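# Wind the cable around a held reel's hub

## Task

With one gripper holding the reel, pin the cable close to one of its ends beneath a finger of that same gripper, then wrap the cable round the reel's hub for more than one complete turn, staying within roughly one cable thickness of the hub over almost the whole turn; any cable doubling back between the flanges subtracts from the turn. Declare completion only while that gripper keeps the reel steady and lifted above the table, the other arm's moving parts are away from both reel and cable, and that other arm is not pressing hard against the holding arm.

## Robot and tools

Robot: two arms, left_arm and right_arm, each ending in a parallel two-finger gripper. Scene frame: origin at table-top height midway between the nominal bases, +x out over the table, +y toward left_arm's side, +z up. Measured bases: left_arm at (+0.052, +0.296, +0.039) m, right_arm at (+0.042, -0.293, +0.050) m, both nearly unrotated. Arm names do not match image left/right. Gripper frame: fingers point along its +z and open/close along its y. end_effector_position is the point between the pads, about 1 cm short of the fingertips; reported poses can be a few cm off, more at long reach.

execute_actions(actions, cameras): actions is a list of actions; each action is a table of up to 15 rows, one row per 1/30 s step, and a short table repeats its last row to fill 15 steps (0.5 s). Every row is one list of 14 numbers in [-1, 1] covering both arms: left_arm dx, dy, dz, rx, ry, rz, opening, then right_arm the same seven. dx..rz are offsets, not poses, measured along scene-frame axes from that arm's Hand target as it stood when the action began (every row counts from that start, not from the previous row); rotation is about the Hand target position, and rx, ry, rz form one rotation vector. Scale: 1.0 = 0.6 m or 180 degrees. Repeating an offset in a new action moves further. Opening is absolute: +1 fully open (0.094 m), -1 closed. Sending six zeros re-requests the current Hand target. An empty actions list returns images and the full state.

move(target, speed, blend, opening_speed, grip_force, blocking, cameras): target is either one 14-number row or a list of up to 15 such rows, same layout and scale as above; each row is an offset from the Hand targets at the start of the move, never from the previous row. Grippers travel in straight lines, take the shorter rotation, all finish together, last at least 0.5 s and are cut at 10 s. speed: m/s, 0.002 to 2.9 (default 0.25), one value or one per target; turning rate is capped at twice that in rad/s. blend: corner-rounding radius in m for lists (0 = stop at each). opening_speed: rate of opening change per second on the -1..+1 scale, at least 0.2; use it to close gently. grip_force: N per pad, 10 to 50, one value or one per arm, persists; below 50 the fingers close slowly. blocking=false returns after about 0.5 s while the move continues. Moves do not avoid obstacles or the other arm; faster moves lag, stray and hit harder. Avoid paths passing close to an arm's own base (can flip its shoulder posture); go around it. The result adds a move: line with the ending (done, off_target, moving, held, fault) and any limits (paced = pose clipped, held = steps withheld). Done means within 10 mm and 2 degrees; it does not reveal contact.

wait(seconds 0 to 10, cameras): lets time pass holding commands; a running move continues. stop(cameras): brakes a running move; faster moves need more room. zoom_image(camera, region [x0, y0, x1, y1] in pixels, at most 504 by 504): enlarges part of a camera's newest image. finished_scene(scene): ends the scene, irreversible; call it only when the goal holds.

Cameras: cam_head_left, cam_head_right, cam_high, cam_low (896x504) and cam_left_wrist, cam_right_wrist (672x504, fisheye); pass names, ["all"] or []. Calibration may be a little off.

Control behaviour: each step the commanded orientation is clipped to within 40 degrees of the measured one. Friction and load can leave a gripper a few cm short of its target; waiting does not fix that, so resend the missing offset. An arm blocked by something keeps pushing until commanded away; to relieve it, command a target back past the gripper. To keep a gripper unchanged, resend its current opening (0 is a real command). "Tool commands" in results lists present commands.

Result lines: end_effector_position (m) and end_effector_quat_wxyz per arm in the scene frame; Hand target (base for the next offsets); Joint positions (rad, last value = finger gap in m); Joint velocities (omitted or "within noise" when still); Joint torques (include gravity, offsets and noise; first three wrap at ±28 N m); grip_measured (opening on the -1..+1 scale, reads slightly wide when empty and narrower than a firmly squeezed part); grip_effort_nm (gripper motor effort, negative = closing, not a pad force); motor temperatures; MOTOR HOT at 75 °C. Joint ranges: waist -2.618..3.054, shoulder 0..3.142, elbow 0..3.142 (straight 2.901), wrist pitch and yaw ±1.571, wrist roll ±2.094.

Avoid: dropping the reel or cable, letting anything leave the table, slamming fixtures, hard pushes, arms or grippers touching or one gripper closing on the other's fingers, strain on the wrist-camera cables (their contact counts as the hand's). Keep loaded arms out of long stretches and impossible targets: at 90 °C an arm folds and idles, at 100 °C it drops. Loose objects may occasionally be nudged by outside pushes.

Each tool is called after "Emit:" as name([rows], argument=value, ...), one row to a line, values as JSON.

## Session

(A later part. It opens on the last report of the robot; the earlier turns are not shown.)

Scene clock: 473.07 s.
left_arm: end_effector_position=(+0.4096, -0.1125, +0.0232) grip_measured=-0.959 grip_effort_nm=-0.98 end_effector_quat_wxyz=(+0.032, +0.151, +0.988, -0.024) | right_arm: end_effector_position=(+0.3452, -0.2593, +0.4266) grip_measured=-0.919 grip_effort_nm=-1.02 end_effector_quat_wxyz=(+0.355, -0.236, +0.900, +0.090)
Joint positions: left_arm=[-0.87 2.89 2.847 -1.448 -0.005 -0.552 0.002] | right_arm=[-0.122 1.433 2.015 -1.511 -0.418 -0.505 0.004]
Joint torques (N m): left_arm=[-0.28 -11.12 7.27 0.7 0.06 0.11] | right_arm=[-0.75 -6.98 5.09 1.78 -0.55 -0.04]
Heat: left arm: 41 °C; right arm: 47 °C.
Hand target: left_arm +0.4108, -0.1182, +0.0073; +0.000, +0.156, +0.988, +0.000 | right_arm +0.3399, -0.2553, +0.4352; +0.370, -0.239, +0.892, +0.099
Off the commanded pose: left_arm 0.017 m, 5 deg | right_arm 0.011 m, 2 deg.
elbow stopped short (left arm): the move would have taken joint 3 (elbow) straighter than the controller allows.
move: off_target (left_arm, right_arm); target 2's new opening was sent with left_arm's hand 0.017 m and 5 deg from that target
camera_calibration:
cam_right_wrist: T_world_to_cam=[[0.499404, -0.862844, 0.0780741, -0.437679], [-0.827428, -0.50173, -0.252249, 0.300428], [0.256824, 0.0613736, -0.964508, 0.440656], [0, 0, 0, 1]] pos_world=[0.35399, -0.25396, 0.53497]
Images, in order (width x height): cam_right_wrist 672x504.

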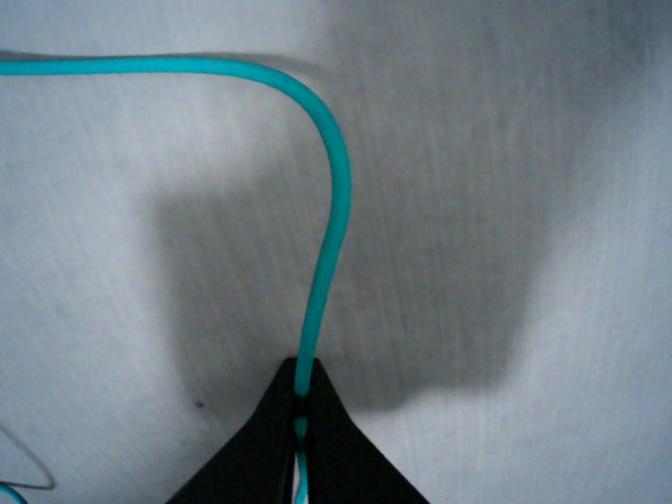

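Emit:
move([
  [0.0, 0.02, 0.15, 0, 0, 0, -0.96, 0, 0, 0.0, 0, 0, 0, -1.0],
  [0.137, 0.395, 0.297, -0.5209, 0.0134, 0.272, -0.96, 0, 0, 0.0, 0, 0, 0, -1.0],
  [0.137, 0.395, 0.297, -0.5209, 0.0134, 0.272, -0.96, 0.1235, 0.239, -0.392, 0, 0, 0, -1.0],
], speed=[0.2, 0.3, 0.2], blend=[0.03, 0.03, 0], cameras=["all"])

Scene clock: 490.53 s.
left_arm: end_effector_position=(+0.4919, +0.1177, +0.1868) grip_measured=-0.960 grip_effort_nm=-1.04 end_effector_quat_wxyz=(+0.085, -0.271, +0.656, -0.699) | right_arm: end_effector_position=(+0.4078, -0.1183, +0.1958) grip_measured=-0.919 grip_effort_nm=-1.02 end_effector_quat_wxyz=(+0.355, -0.243, +0.898, +0.091)
Joint positions: left_arm=[-0.078 2.024 0.832 1.177 0.995 -1.828 0.002] | right_arm=[0.425 1.45 1.005 -0.377 -0.07 -0.088 0.004]
Joint torques (N m): left_arm=[0.16 -7.58 4.31 1.68 -0.05 -0.01] | right_arm=[0.58 -6.97 6.67 2.41 -0.11 0.13]
Heat: left arm: 40 °C; right arm: 45 °C.
Hand target: left_arm +0.4930, +0.1188, +0.1854; +0.093, -0.271, +0.653, -0.701 | right_arm +0.4139, -0.1121, +0.2000; +0.370, -0.239, +0.892, +0.099
Off the commanded pose: left_arm 0.002 m, 1 deg | right_arm 0.010 m, 2 deg.
elbow stopped short (left arm): the move would have taken joint 3 (elbow) straighter than the controller allows.
move: done
camera_calibration:
cam_left_wrist: T_world_to_cam=[[0.256766, 0.1782, 0.949903, -0.332201], [-0.964006, -0.0229652, 0.264886, 0.464221], [0.0690174, -0.983726, 0.165889, 0.150069], [0, 0, 0, 1]] pos_world=[0.522452, 0.217486, 0.167698]
cam_right_wrist: T_world_to_cam=[[0.511495, -0.85543, 0.0813173, -0.334059], [-0.819567, -0.514102, -0.252999, 0.360215], [0.258228, 0.0627626, -0.964043, 0.192901], [0, 0, 0, 1]] pos_world=[0.416278, -0.112684, 0.304264]

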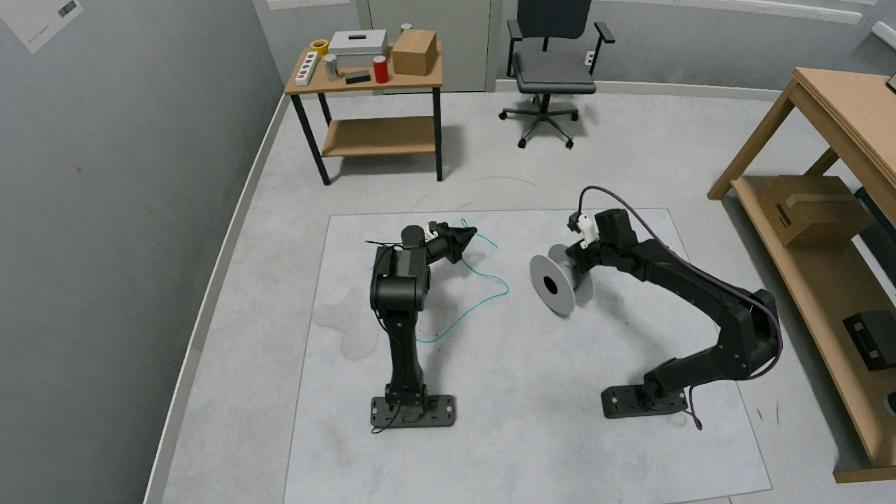

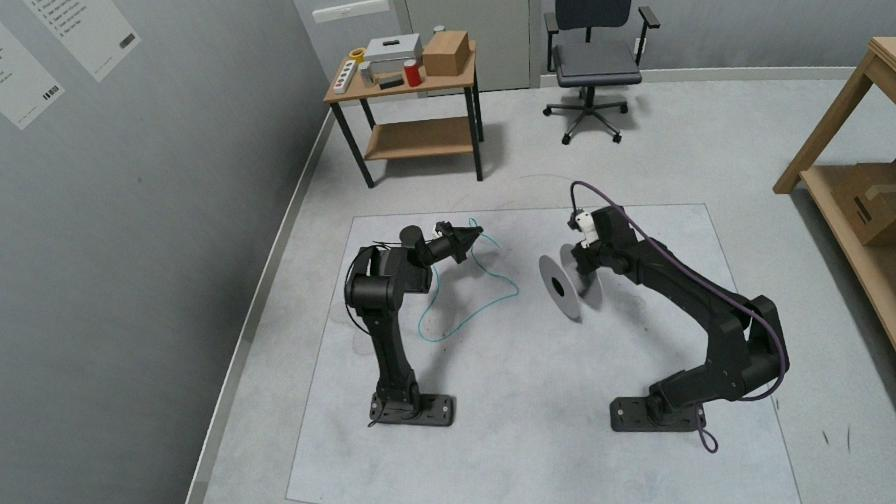

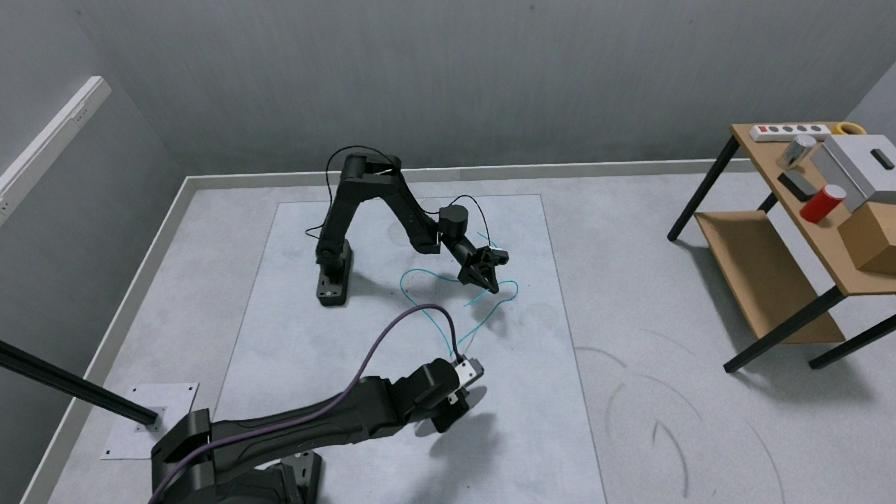

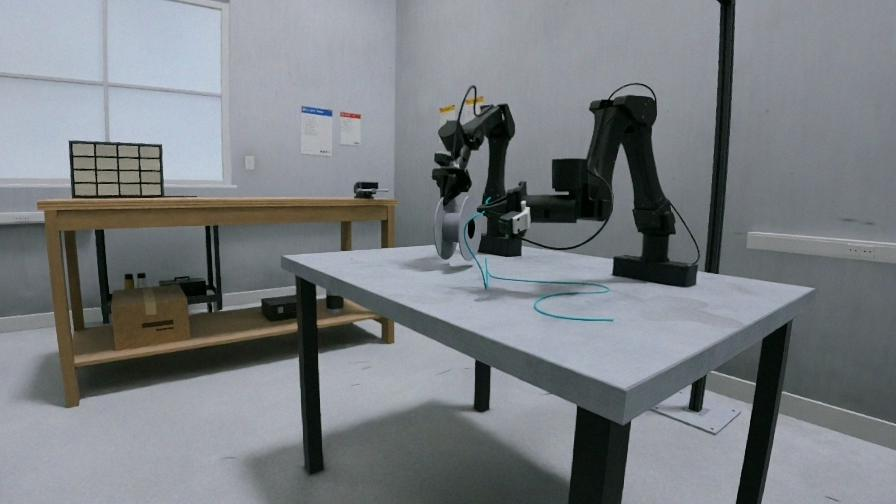

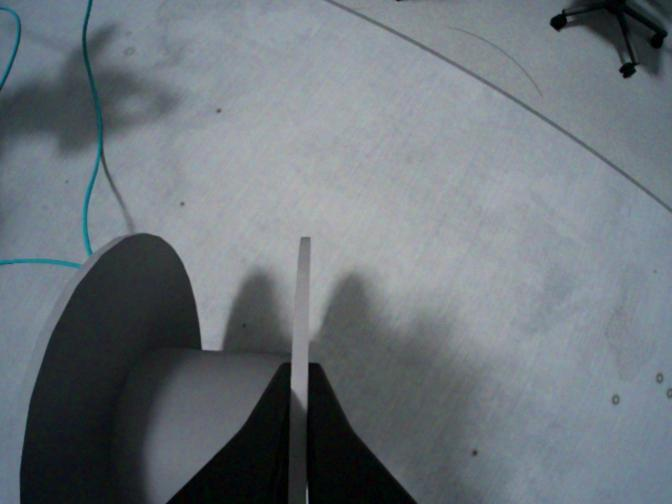

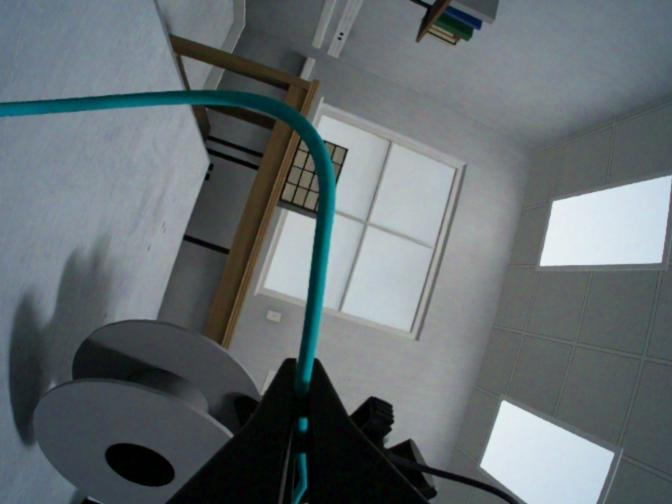

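Emit:
move([
  [0, 0, 0, 0, 0, 0, -0.96, 0, 0, -0.07, 0, 0, 0, -1.0],
  [0, 0, 0, 0, 0, 0, -0.96, 0, 0, -0.07, 0, 0, 0, -0.6],
  [0, 0, 0, 0, 0, 0, -0.96, 0.01, 0.006, -0.082, 0, 0, 0, -0.6],
], speed=0.07, opening_speed=0.5, cameras=["cam_left_wrist", "cam_right_wrist", "cam_low", "cam_head_left"])

Emit:
zoom_image(camera="cam_low", region=[390, 140, 550, 290])

Emit:
zoom_image(camera="cam_head_left", region=[440, 190, 630, 340])

Scene clock: 501.17 s.
left_arm: end_effector_position=(+0.4919, +0.1177, +0.1868) grip_measured=-0.960 grip_effort_nm=-1.04 end_effector_quat_wxyz=(+0.085, -0.271, +0.656, -0.699) | right_arm: end_effector_position=(+0.4215, -0.1124, +0.1602) grip_measured=-0.602 grip_effort_nm=0.14 end_effector_quat_wxyz=(+0.378, -0.238, +0.890, +0.096)
Joint positions: left_arm=[-0.078 2.024 0.832 1.177 0.995 -1.828 0.002] | right_arm=[0.425 1.527 0.889 -0.134 -0.07 -0.081 0.019]
Joint torques (N m): left_arm=[0.18 -7.51 4.26 1.7 -0.08 -0.03] | right_arm=[0.87 -6.32 5.96 2.16 -0.07 0.07]
Motor temperatures (°C): left_arm=[29 40 40 36 27 28 32] | right_arm=[30 44 40 38 28 26 33]
Heat: left arm: 40 °C; right arm: 44 °C.
Hand target: left_arm +0.4930, +0.1188, +0.1854; +0.093, -0.271, +0.653, -0.701 | right_arm +0.4199, -0.1085, +0.1508; +0.370, -0.239, +0.892, +0.099
Off the commanded pose: left_arm 0.002 m, 1 deg | right_arm 0.010 m, 1 deg.
move: done; target 2's new opening was sent with right_arm's hand 0.016 m and 2 deg from that target
camera_calibration:
cam_left_wrist: T_world_to_cam=[[0.256766, 0.1782, 0.949903, -0.332201], [-0.964006, -0.0229652, 0.264886, 0.464221], [0.0690174, -0.983726, 0.165889, 0.150069], [0, 0, 0, 1]] pos_world=[0.522452, 0.217486, 0.167698]
cam_right_wrist: T_world_to_cam=[[0.503405, -0.860052, 0.0830259, -0.330435], [-0.809808, -0.503129, -0.301781, 0.370367], [0.30132, 0.0846828, -0.949755, 0.136645], [0, 0, 0, 1]] pos_world=[0.425095, -0.10942, 0.268984]
Images, in order (width x height): cam_head_left 896x504, cam_low 896x504, cam_left_wrist 672x504, cam_right_wrist 672x504.

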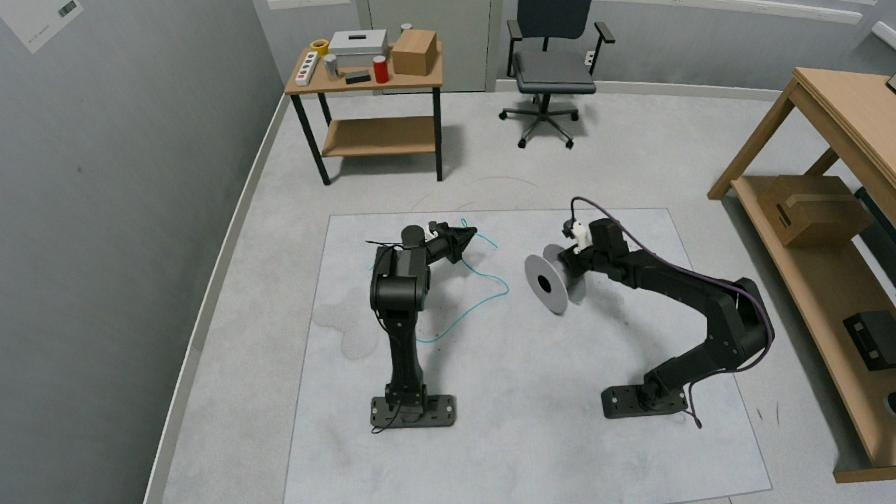

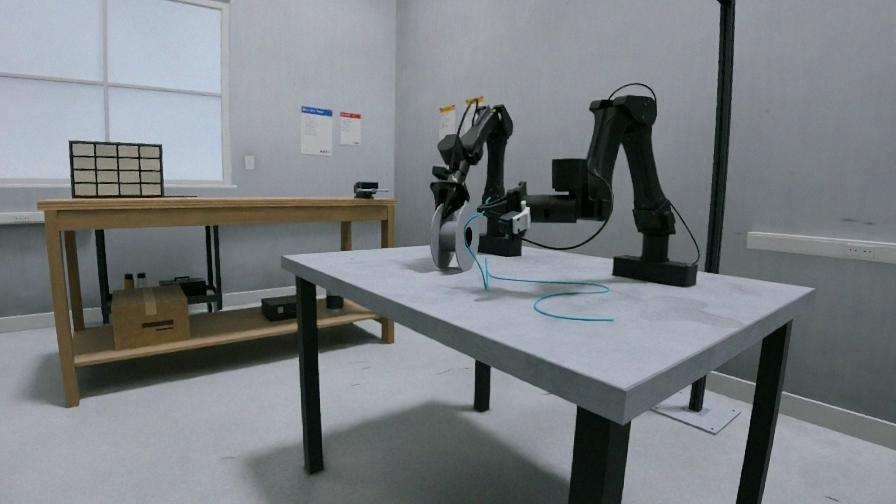

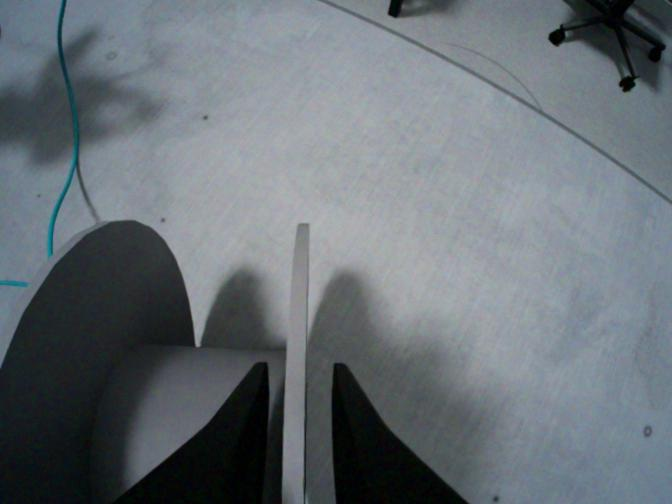

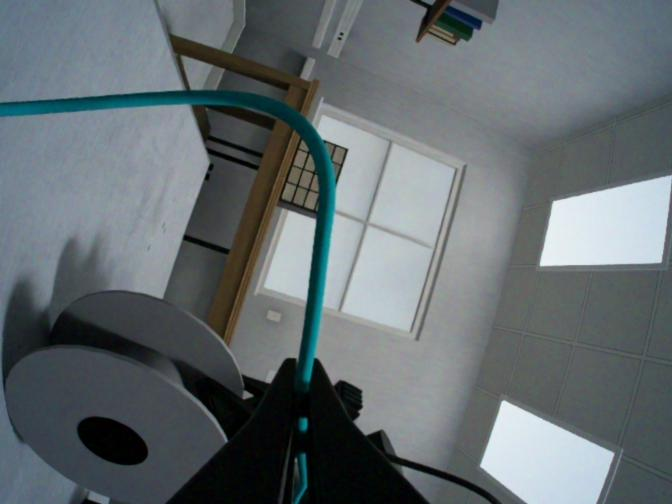

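Scaled by 3.150 from the camera's 896x504 image, which has a finer 1280x720 frame.

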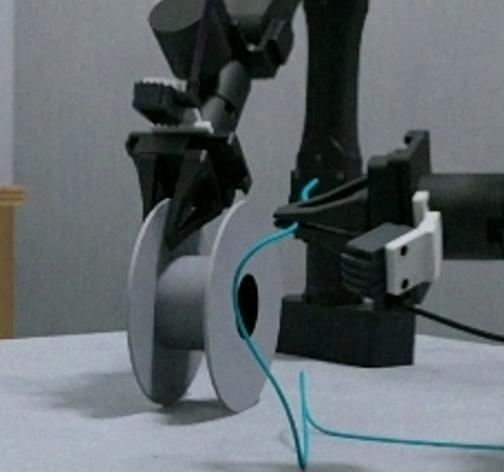

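Scaled by 2.653 from the camera's 896x504 image, which has a finer 1280x720 frame.

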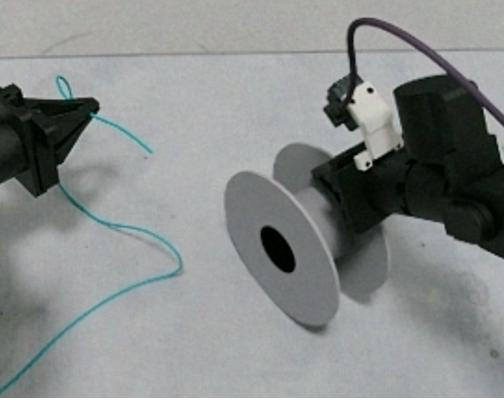

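Emit:
move([
  [0.07, -0.04, -0.01, 0.03, -0.06, 0, -0.96, 0.0288, 0.0167, 0.0, 0, 0, 0, -0.6],
  [0.1383, -0.178, -0.025, 0.0722, -0.1251, 0, -0.96, 0.0288, 0.0167, 0.0, 0, 0, 0, 0.5],
], speed=0.15, cameras=["cam_left_wrist", "cam_right_wrist", "cam_low", "cam_head_left", "cam_high"])

Emit:
zoom_image(camera="cam_low", region=[350, 140, 550, 290])

Emit:
zoom_image(camera="cam_head_left", region=[440, 190, 630, 340])

Scene clock: 530.87 s.
left_arm: end_effector_position=(+0.5689, +0.0143, +0.1656) grip_measured=-0.960 grip_effort_nm=-1.04 end_effector_quat_wxyz=(+0.234, -0.125, +0.701, -0.662) | right_arm: end_effector_position=(+0.4369, -0.1021, +0.1583) grip_measured=+0.498 grip_effort_nm=0.14 end_effector_quat_wxyz=(+0.381, -0.238, +0.888, +0.099)
Joint positions: left_arm=[-0.301 2.321 1.28 1.021 0.769 -1.394 0.002] | right_arm=[0.433 1.597 0.944 -0.11 -0.069 -0.075 0.07]
Joint torques (N m): left_arm=[-0.29 -10.29 8.02 1.53 -0.08 0.15] | right_arm=[0.79 -6.65 7.46 1.9 -0.03 0.07]
Heat: left arm: 40 °C; right arm: 43 °C.
Hand target: left_arm +0.5759, +0.0119, +0.1706; +0.248, -0.117, +0.697, -0.662 | right_arm +0.4373, -0.0984, +0.1508; +0.370, -0.239, +0.892, +0.099
Off the commanded pose: left_arm 0.009 m, 2 deg | right_arm 0.008 m, 1 deg.
move: done; target 2's new opening was sent with right_arm's hand 0.012 m and 2 deg from that target
camera_calibration:
cam_left_wrist: T_world_to_cam=[[-0.111951, -0.0373186, 0.993013, -0.107655], [-0.992854, -0.0373671, -0.113338, 0.621011], [0.0413356, -0.998605, -0.0328686, 0.0953776], [0, 0, 0, 1]] pos_world=[0.600578, 0.114432, 0.180421]
cam_right_wrist: T_world_to_cam=[[0.505853, -0.858889, 0.0801411, -0.329679], [-0.806349, -0.503815, -0.309794, 0.387167], [0.306455, 0.0920884, -0.94742, 0.127517], [0, 0, 0, 1]] pos_world=[0.439882, -0.0998402, 0.267175]
Images, in order (width x height): cam_head_left 896x504, cam_high 896x504, cam_low 896x504, cam_left_wrist 672x504, cam_right_wrist 672x504.

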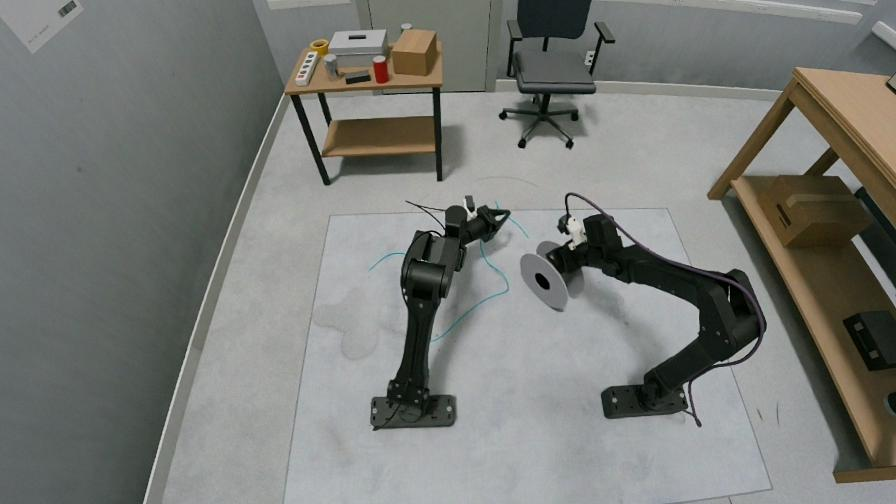

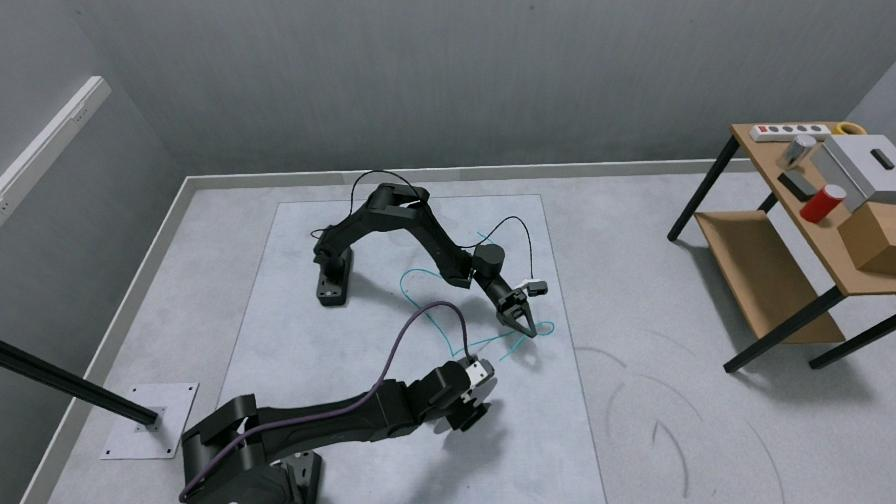

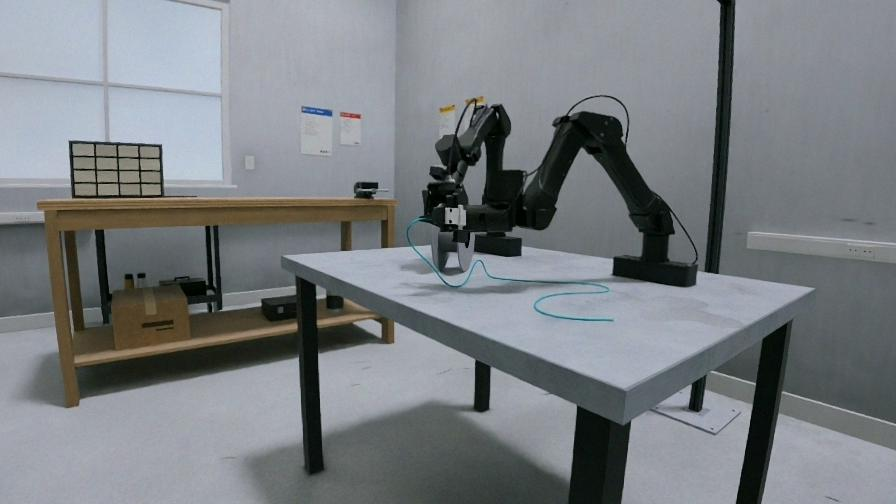

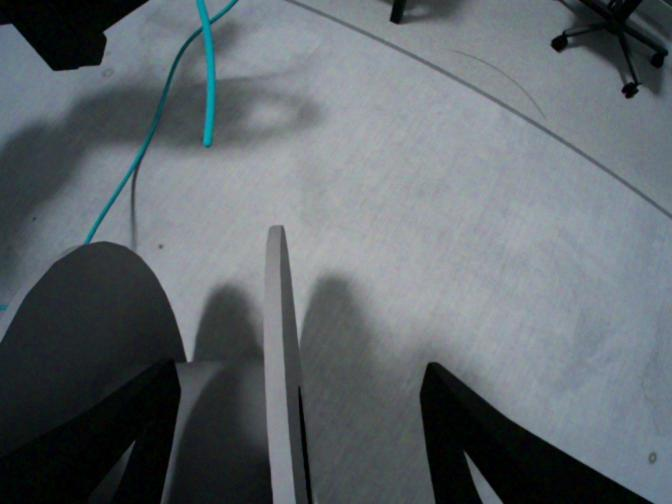

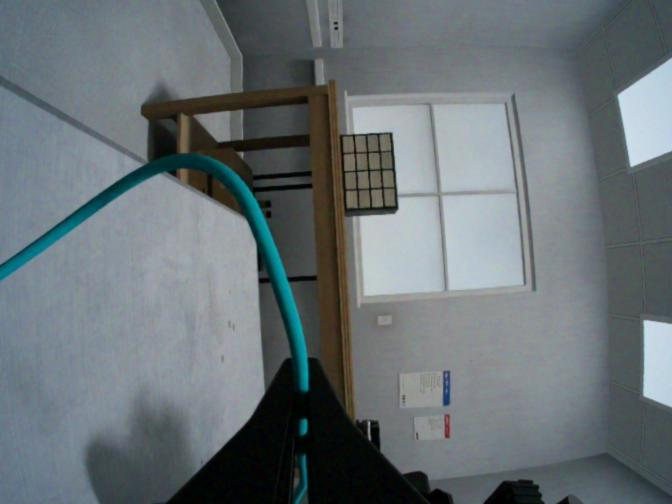

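Scaled by 2.520 from the camera's 896x504 image, which has a finer 1280x720 frame.

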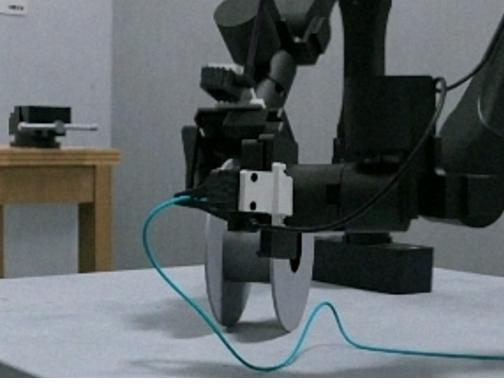

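Scaled by 2.653 from the camera's 896x504 image, which has a finer 1280x720 frame.

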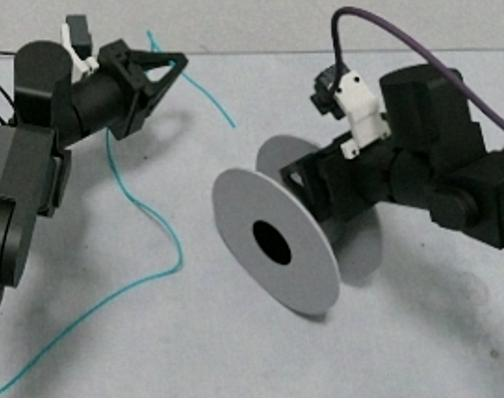

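Emit:
execute_actions(actions=[])

Scene clock: 549.00 s.
left_arm: end_effector_position=(+0.5689, +0.0143, +0.1656) grip_measured=-0.960 grip_effort_nm=-1.04 end_effector_quat_wxyz=(+0.234, -0.125, +0.701, -0.662) | right_arm: end_effector_position=(+0.4369, -0.1021, +0.1583) grip_measured=+0.498 grip_effort_nm=0.14 end_effector_quat_wxyz=(+0.381, -0.238, +0.888, +0.099)
Joint positions: left_arm=[-0.301 2.321 1.28 1.021 0.769 -1.394 0.002] | right_arm=[0.433 1.597 0.944 -0.11 -0.069 -0.075 0.07]
Joint velocities: within noise
Joint torques (N m): left_arm=[-0.09 -10.36 8.09 1.56 -0.06 0.17] | right_arm=[0.8 -6.63 7.45 1.91 -0.03 0.05]
Motor temperatures (°C): left_arm=[29 41 42 38 27 28 32] | right_arm=[30 41 41 39 27 26 32]
Heat: left arm: 42 °C; right arm: 41 °C.
Hand target: left_arm +0.5759, +0.0119, +0.1706; +0.248, -0.117, +0.697, -0.662 | right_arm +0.4373, -0.0984, +0.1508; +0.370, -0.239, +0.892, +0.099
Tool commands: left_gripper/opening=-0.96 right_gripper/opening=+0.5
Off the commanded pose: left_arm 0.009 m, 2 deg | right_arm 0.008 m, 1 deg.
camera_calibration:
cam_left_wrist: T_world_to_cam=[[-0.111951, -0.0373186, 0.993013, -0.107655], [-0.992854, -0.0373671, -0.113338, 0.621011], [0.0413356, -0.998605, -0.0328686, 0.0953776], [0, 0, 0, 1]] pos_world=[0.600578, 0.114432, 0.180421]
cam_right_wrist: T_world_to_cam=[[0.505853, -0.858889, 0.0801411, -0.329679], [-0.806349, -0.503815, -0.309794, 0.387167], [0.306455, 0.0920884, -0.94742, 0.127517], [0, 0, 0, 1]] pos_world=[0.439882, -0.0998402, 0.267175]

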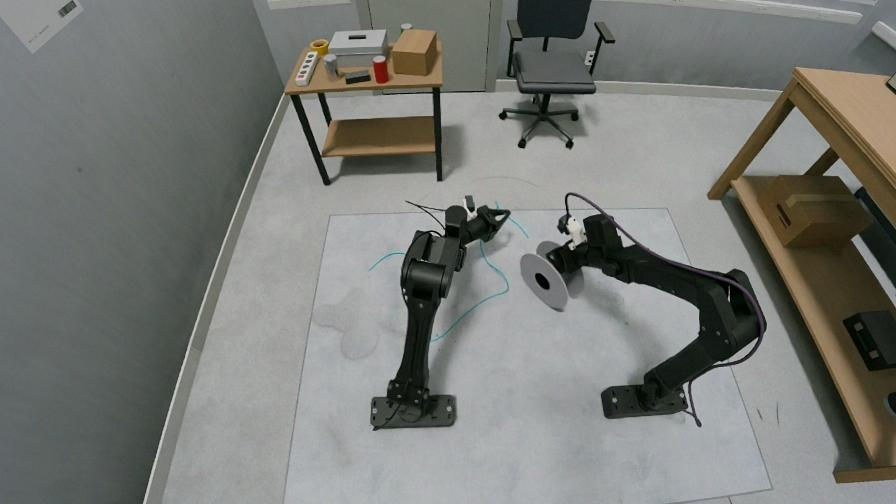

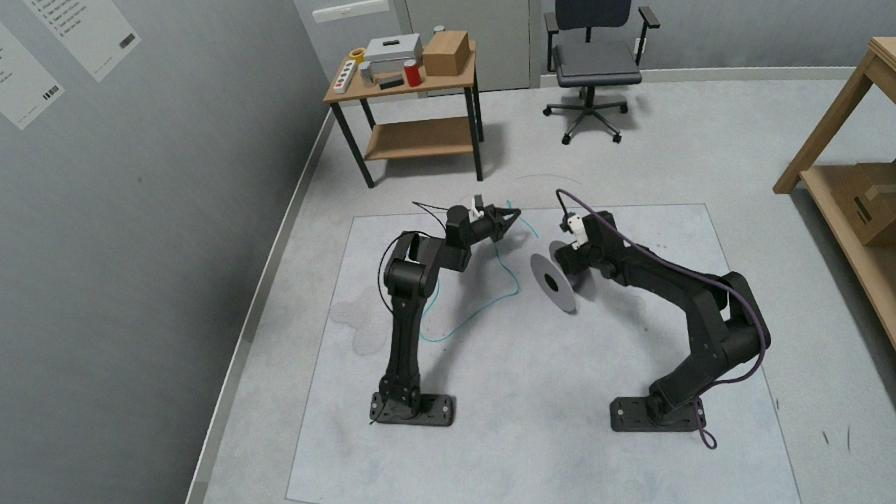

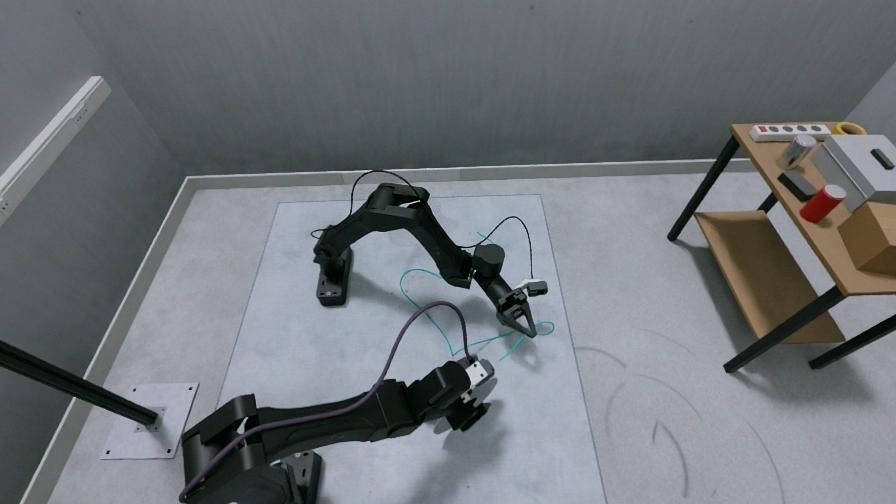

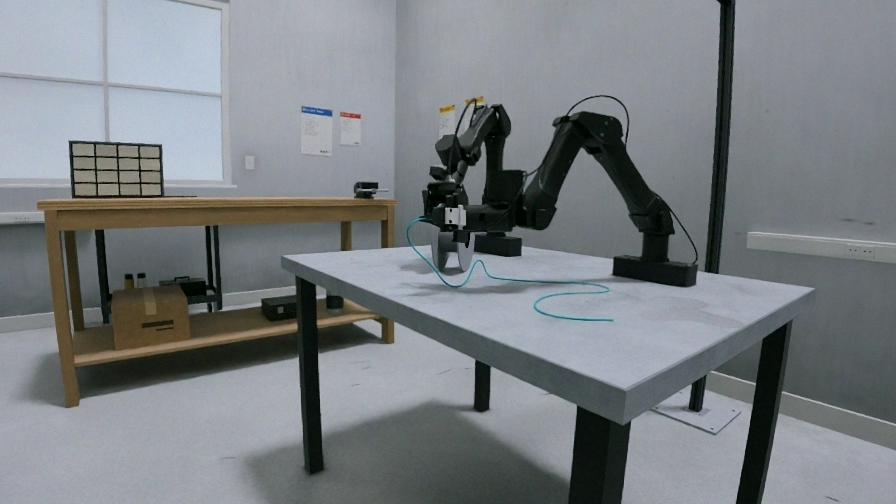

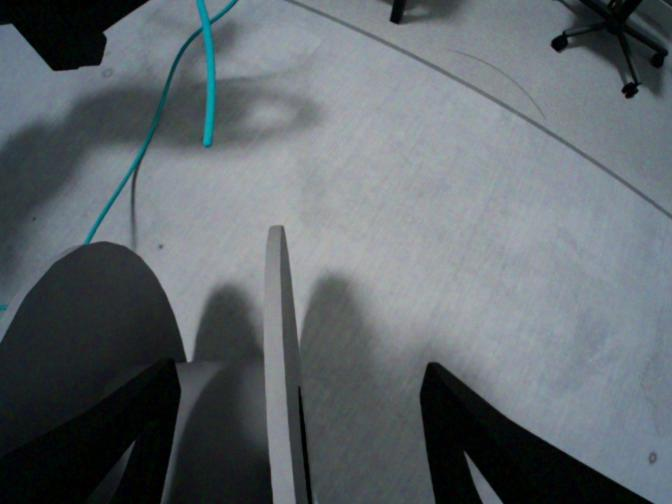

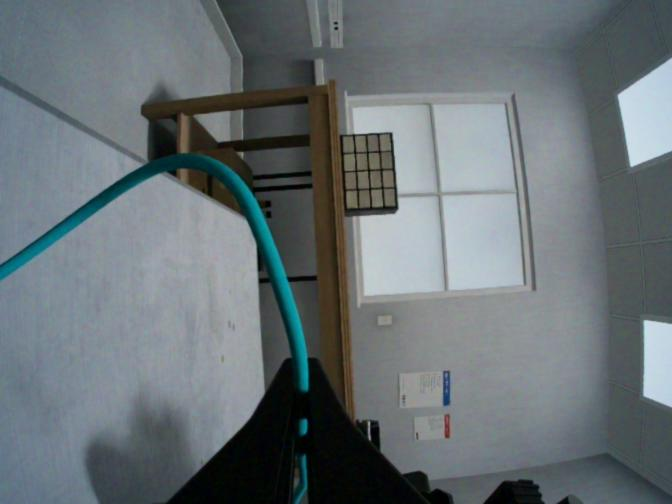

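Emit:
move(target=[-0.0767,-0.0673,0,0,0,0,-0.96, 0,0,0,0,0,0,0.5], speed=0.12, cameras=["cam_left_wrist","cam_head_left","cam_low"])

Scene clock: 562.47 s.
left_arm: end_effector_position=(+0.5274, -0.0302, +0.1377) grip_measured=-0.960 grip_effort_nm=-1.04 end_effector_quat_wxyz=(+0.216, -0.137, +0.715, -0.651) | right_arm: end_effector_position=(+0.4369, -0.1021, +0.1583) grip_measured=+0.498 grip_effort_nm=0.14 end_effector_quat_wxyz=(+0.381, -0.238, +0.888, +0.099)
Joint positions: left_arm=[-0.429 2.31 1.161 1.074 0.646 -1.394 0.002] | right_arm=[0.433 1.597 0.944 -0.11 -0.069 -0.075 0.07]
Joint torques (N m): left_arm=[0.03 -14.57 4.81 1.83 -0.08 0.17] | right_arm=[0.81 -6.64 7.46 1.9 -0.02 0.06]
Heat: left arm: 42 °C; right arm: 41 °C.
Hand target: left_arm +0.5299, -0.0284, +0.1704; +0.248, -0.117, +0.697, -0.662 | right_arm +0.4373, -0.0984, +0.1508; +0.370, -0.239, +0.892, +0.099
Off the commanded pose: left_arm 0.033 m, 5 deg | right_arm 0.008 m, 1 deg.
move: off_target (left_arm)
camera_calibration:
cam_left_wrist: T_world_to_cam=[[-0.0628552, -0.060996, 0.996157, -0.113317], [-0.997429, -0.0305896, -0.0648085, 0.570908], [0.0344251, -0.997669, -0.0589165, 0.0591202], [0, 0, 0, 1]] pos_world=[0.560282, 0.0695344, 0.153364]
Images, in order (width x height): cam_head_left 896x504, cam_low 896x504, cam_left_wrist 672x504.

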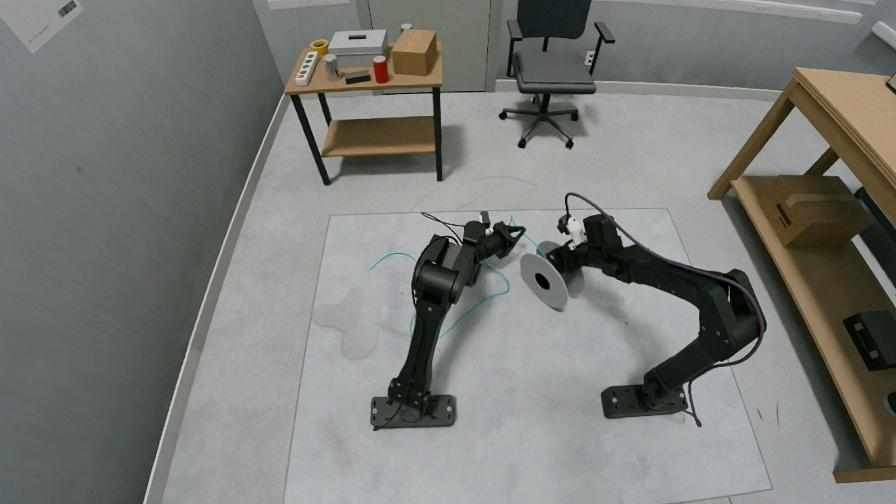

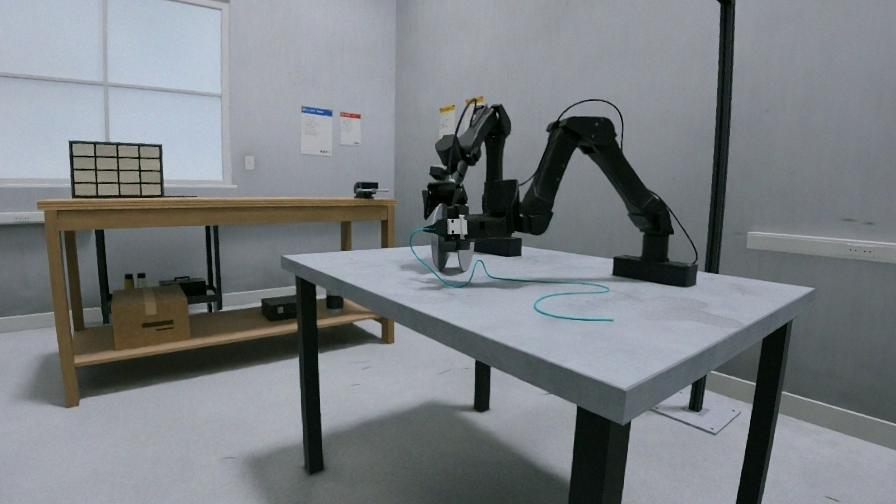

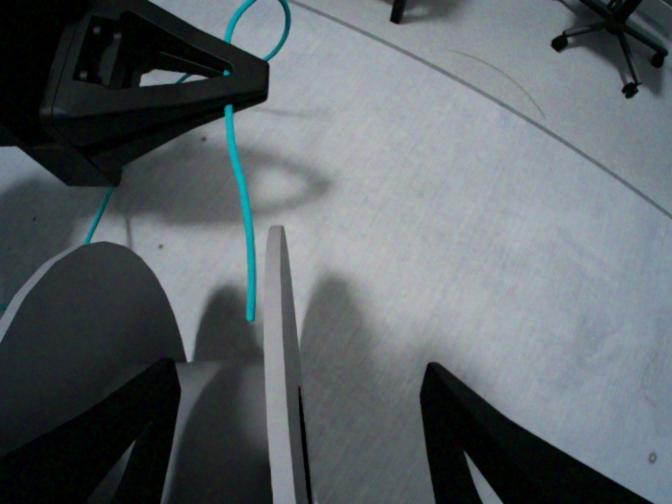

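Emit:
move(target=[0,0,0.03,0,0,0,-0.96, 0,0,0,0,0,0,0.5], speed=0.12, cameras=["cam_left_wrist"])

Scene clock: 566.10 s.
left_arm: end_effector_position=(+0.5276, -0.0301, +0.1616) grip_measured=-0.960 grip_effort_nm=-1.04 end_effector_quat_wxyz=(+0.224, -0.131, +0.709, -0.656) | right_arm: end_effector_position=(+0.4369, -0.1021, +0.1583) grip_measured=+0.498 grip_effort_nm=0.14 end_effector_quat_wxyz=(+0.381, -0.238, +0.888, +0.099)
Joint positions: left_arm=[-0.429 2.254 1.161 1.044 0.645 -1.394 0.002] | right_arm=[0.433 1.597 0.944 -0.11 -0.069 -0.075 0.07]
Joint torques (N m): left_arm=[0.12 -14.24 5.57 1.61 -0.08 0.16] | right_arm=[0.83 -6.65 7.47 1.9 -0.03 0.06]
Heat: left arm: 43 °C; right arm: 41 °C.
Hand target: left_arm +0.5299, -0.0284, +0.1884; +0.248, -0.117, +0.697, -0.662 | right_arm +0.4373, -0.0984, +0.1508; +0.370, -0.239, +0.892, +0.099
Off the commanded pose: left_arm 0.027 m, 4 deg | right_arm 0.008 m, 1 deg.
move: off_target (left_arm)
camera_calibration:
cam_left_wrist: T_world_to_cam=[[-0.0858727, -0.0511798, 0.994991, -0.124485], [-0.995626, -0.032495, -0.0875989, 0.575406], [0.0368155, -0.998161, -0.0481655, 0.0576142], [0, 0, 0, 1]] pos_world=[0.560078, 0.069835, 0.177042]
Images, in order (width x height): cam_left_wrist 672x504.

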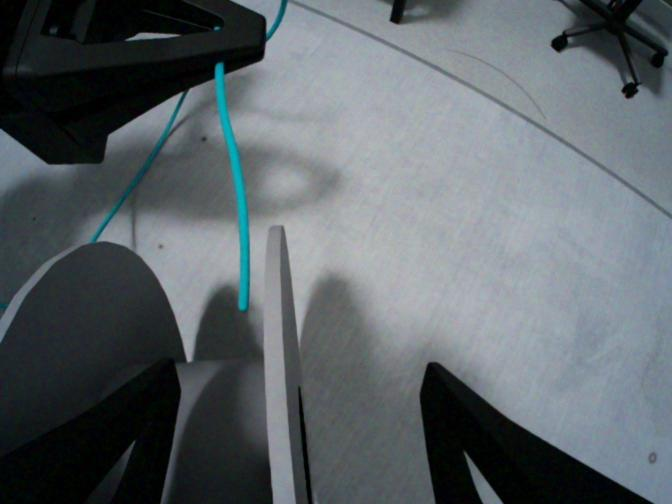

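Emit:
move(target=[-0.0722,-0.0417,0.015,0,0,0,-0.96, 0,0,0,0,0,0,0.5], speed=0.1, cameras=["cam_left_wrist","cam_head_left","cam_low"])

Scene clock: 569.10 s.
left_arm: end_effector_position=(+0.4884, -0.0539, +0.1704) grip_measured=-0.960 grip_effort_nm=-1.04 end_effector_quat_wxyz=(+0.223, -0.134, +0.713, -0.651) | right_arm: end_effector_position=(+0.4369, -0.1023, +0.1581) grip_measured=+0.498 grip_effort_nm=0.14 end_effector_quat_wxyz=(+0.381, -0.238, +0.888, +0.098)
Joint positions: left_arm=[-0.525 2.155 1.041 1.051 0.545 -1.394 0.002] | right_arm=[0.433 1.597 0.944 -0.111 -0.068 -0.075 0.07]
Joint torques (N m): left_arm=[-0.39 -13.41 4.77 1.82 -0.07 0.15] | right_arm=[0.8 -6.65 7.46 1.93 -0.04 0.06]
Heat: left arm: 44 °C; right arm: 41 °C.
Hand target: left_arm +0.4865, -0.0535, +0.1976; +0.248, -0.117, +0.697, -0.662 | right_arm +0.4372, -0.0984, +0.1507; +0.370, -0.239, +0.892, +0.099
Off the commanded pose: left_arm 0.027 m, 4 deg | right_arm 0.008 m, 1 deg.
move: off_target (left_arm)
camera_calibration:
cam_left_wrist: T_world_to_cam=[[-0.0772026, -0.0622299, 0.995071, -0.142776], [-0.9962, -0.0355321, -0.0795123, 0.53499], [0.040305, -0.997429, -0.0592503, 0.0358935], [0, 0, 0, 1]] pos_world=[0.520487, 0.0459256, 0.186737]
Images, in order (width x height): cam_head_left 896x504, cam_low 896x504, cam_left_wrist 672x504.

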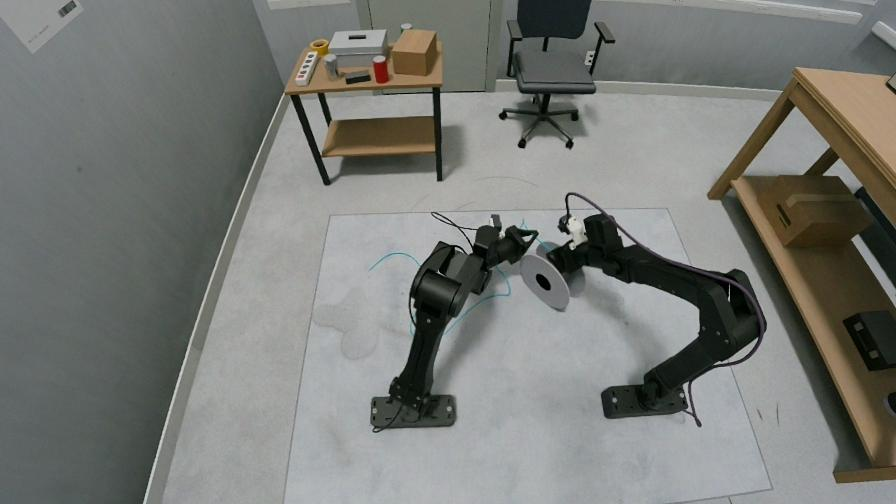

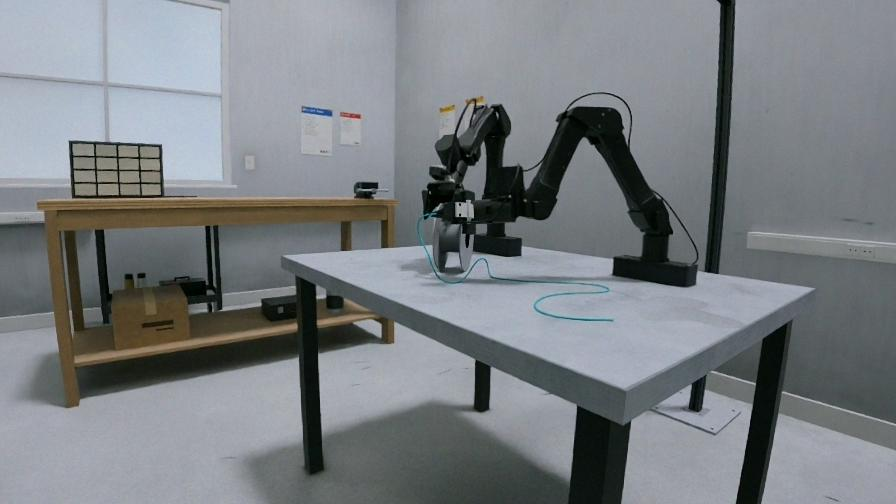

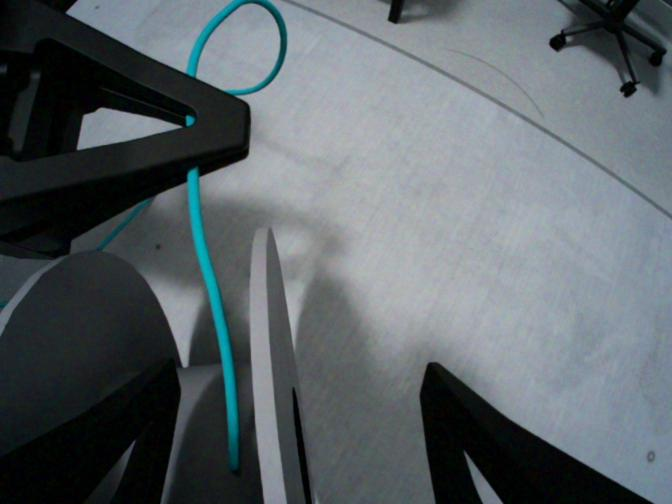

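Emit:
zoom_image(camera="cam_head_left", region=[480, 190, 620, 320])

Emit:
zoom_image(camera="cam_low", region=[390, 170, 530, 290])

Scaled by 3.600 from the camera's 896x504 image, which has a finer 1280x720 frame.

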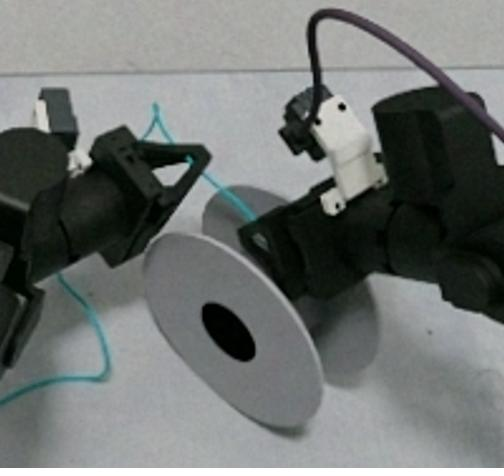

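Scaled by 3.600 from the camera's 896x504 image, which has a finer 1280x720 frame.

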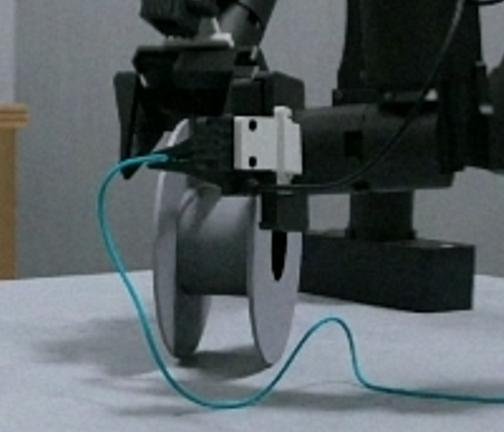

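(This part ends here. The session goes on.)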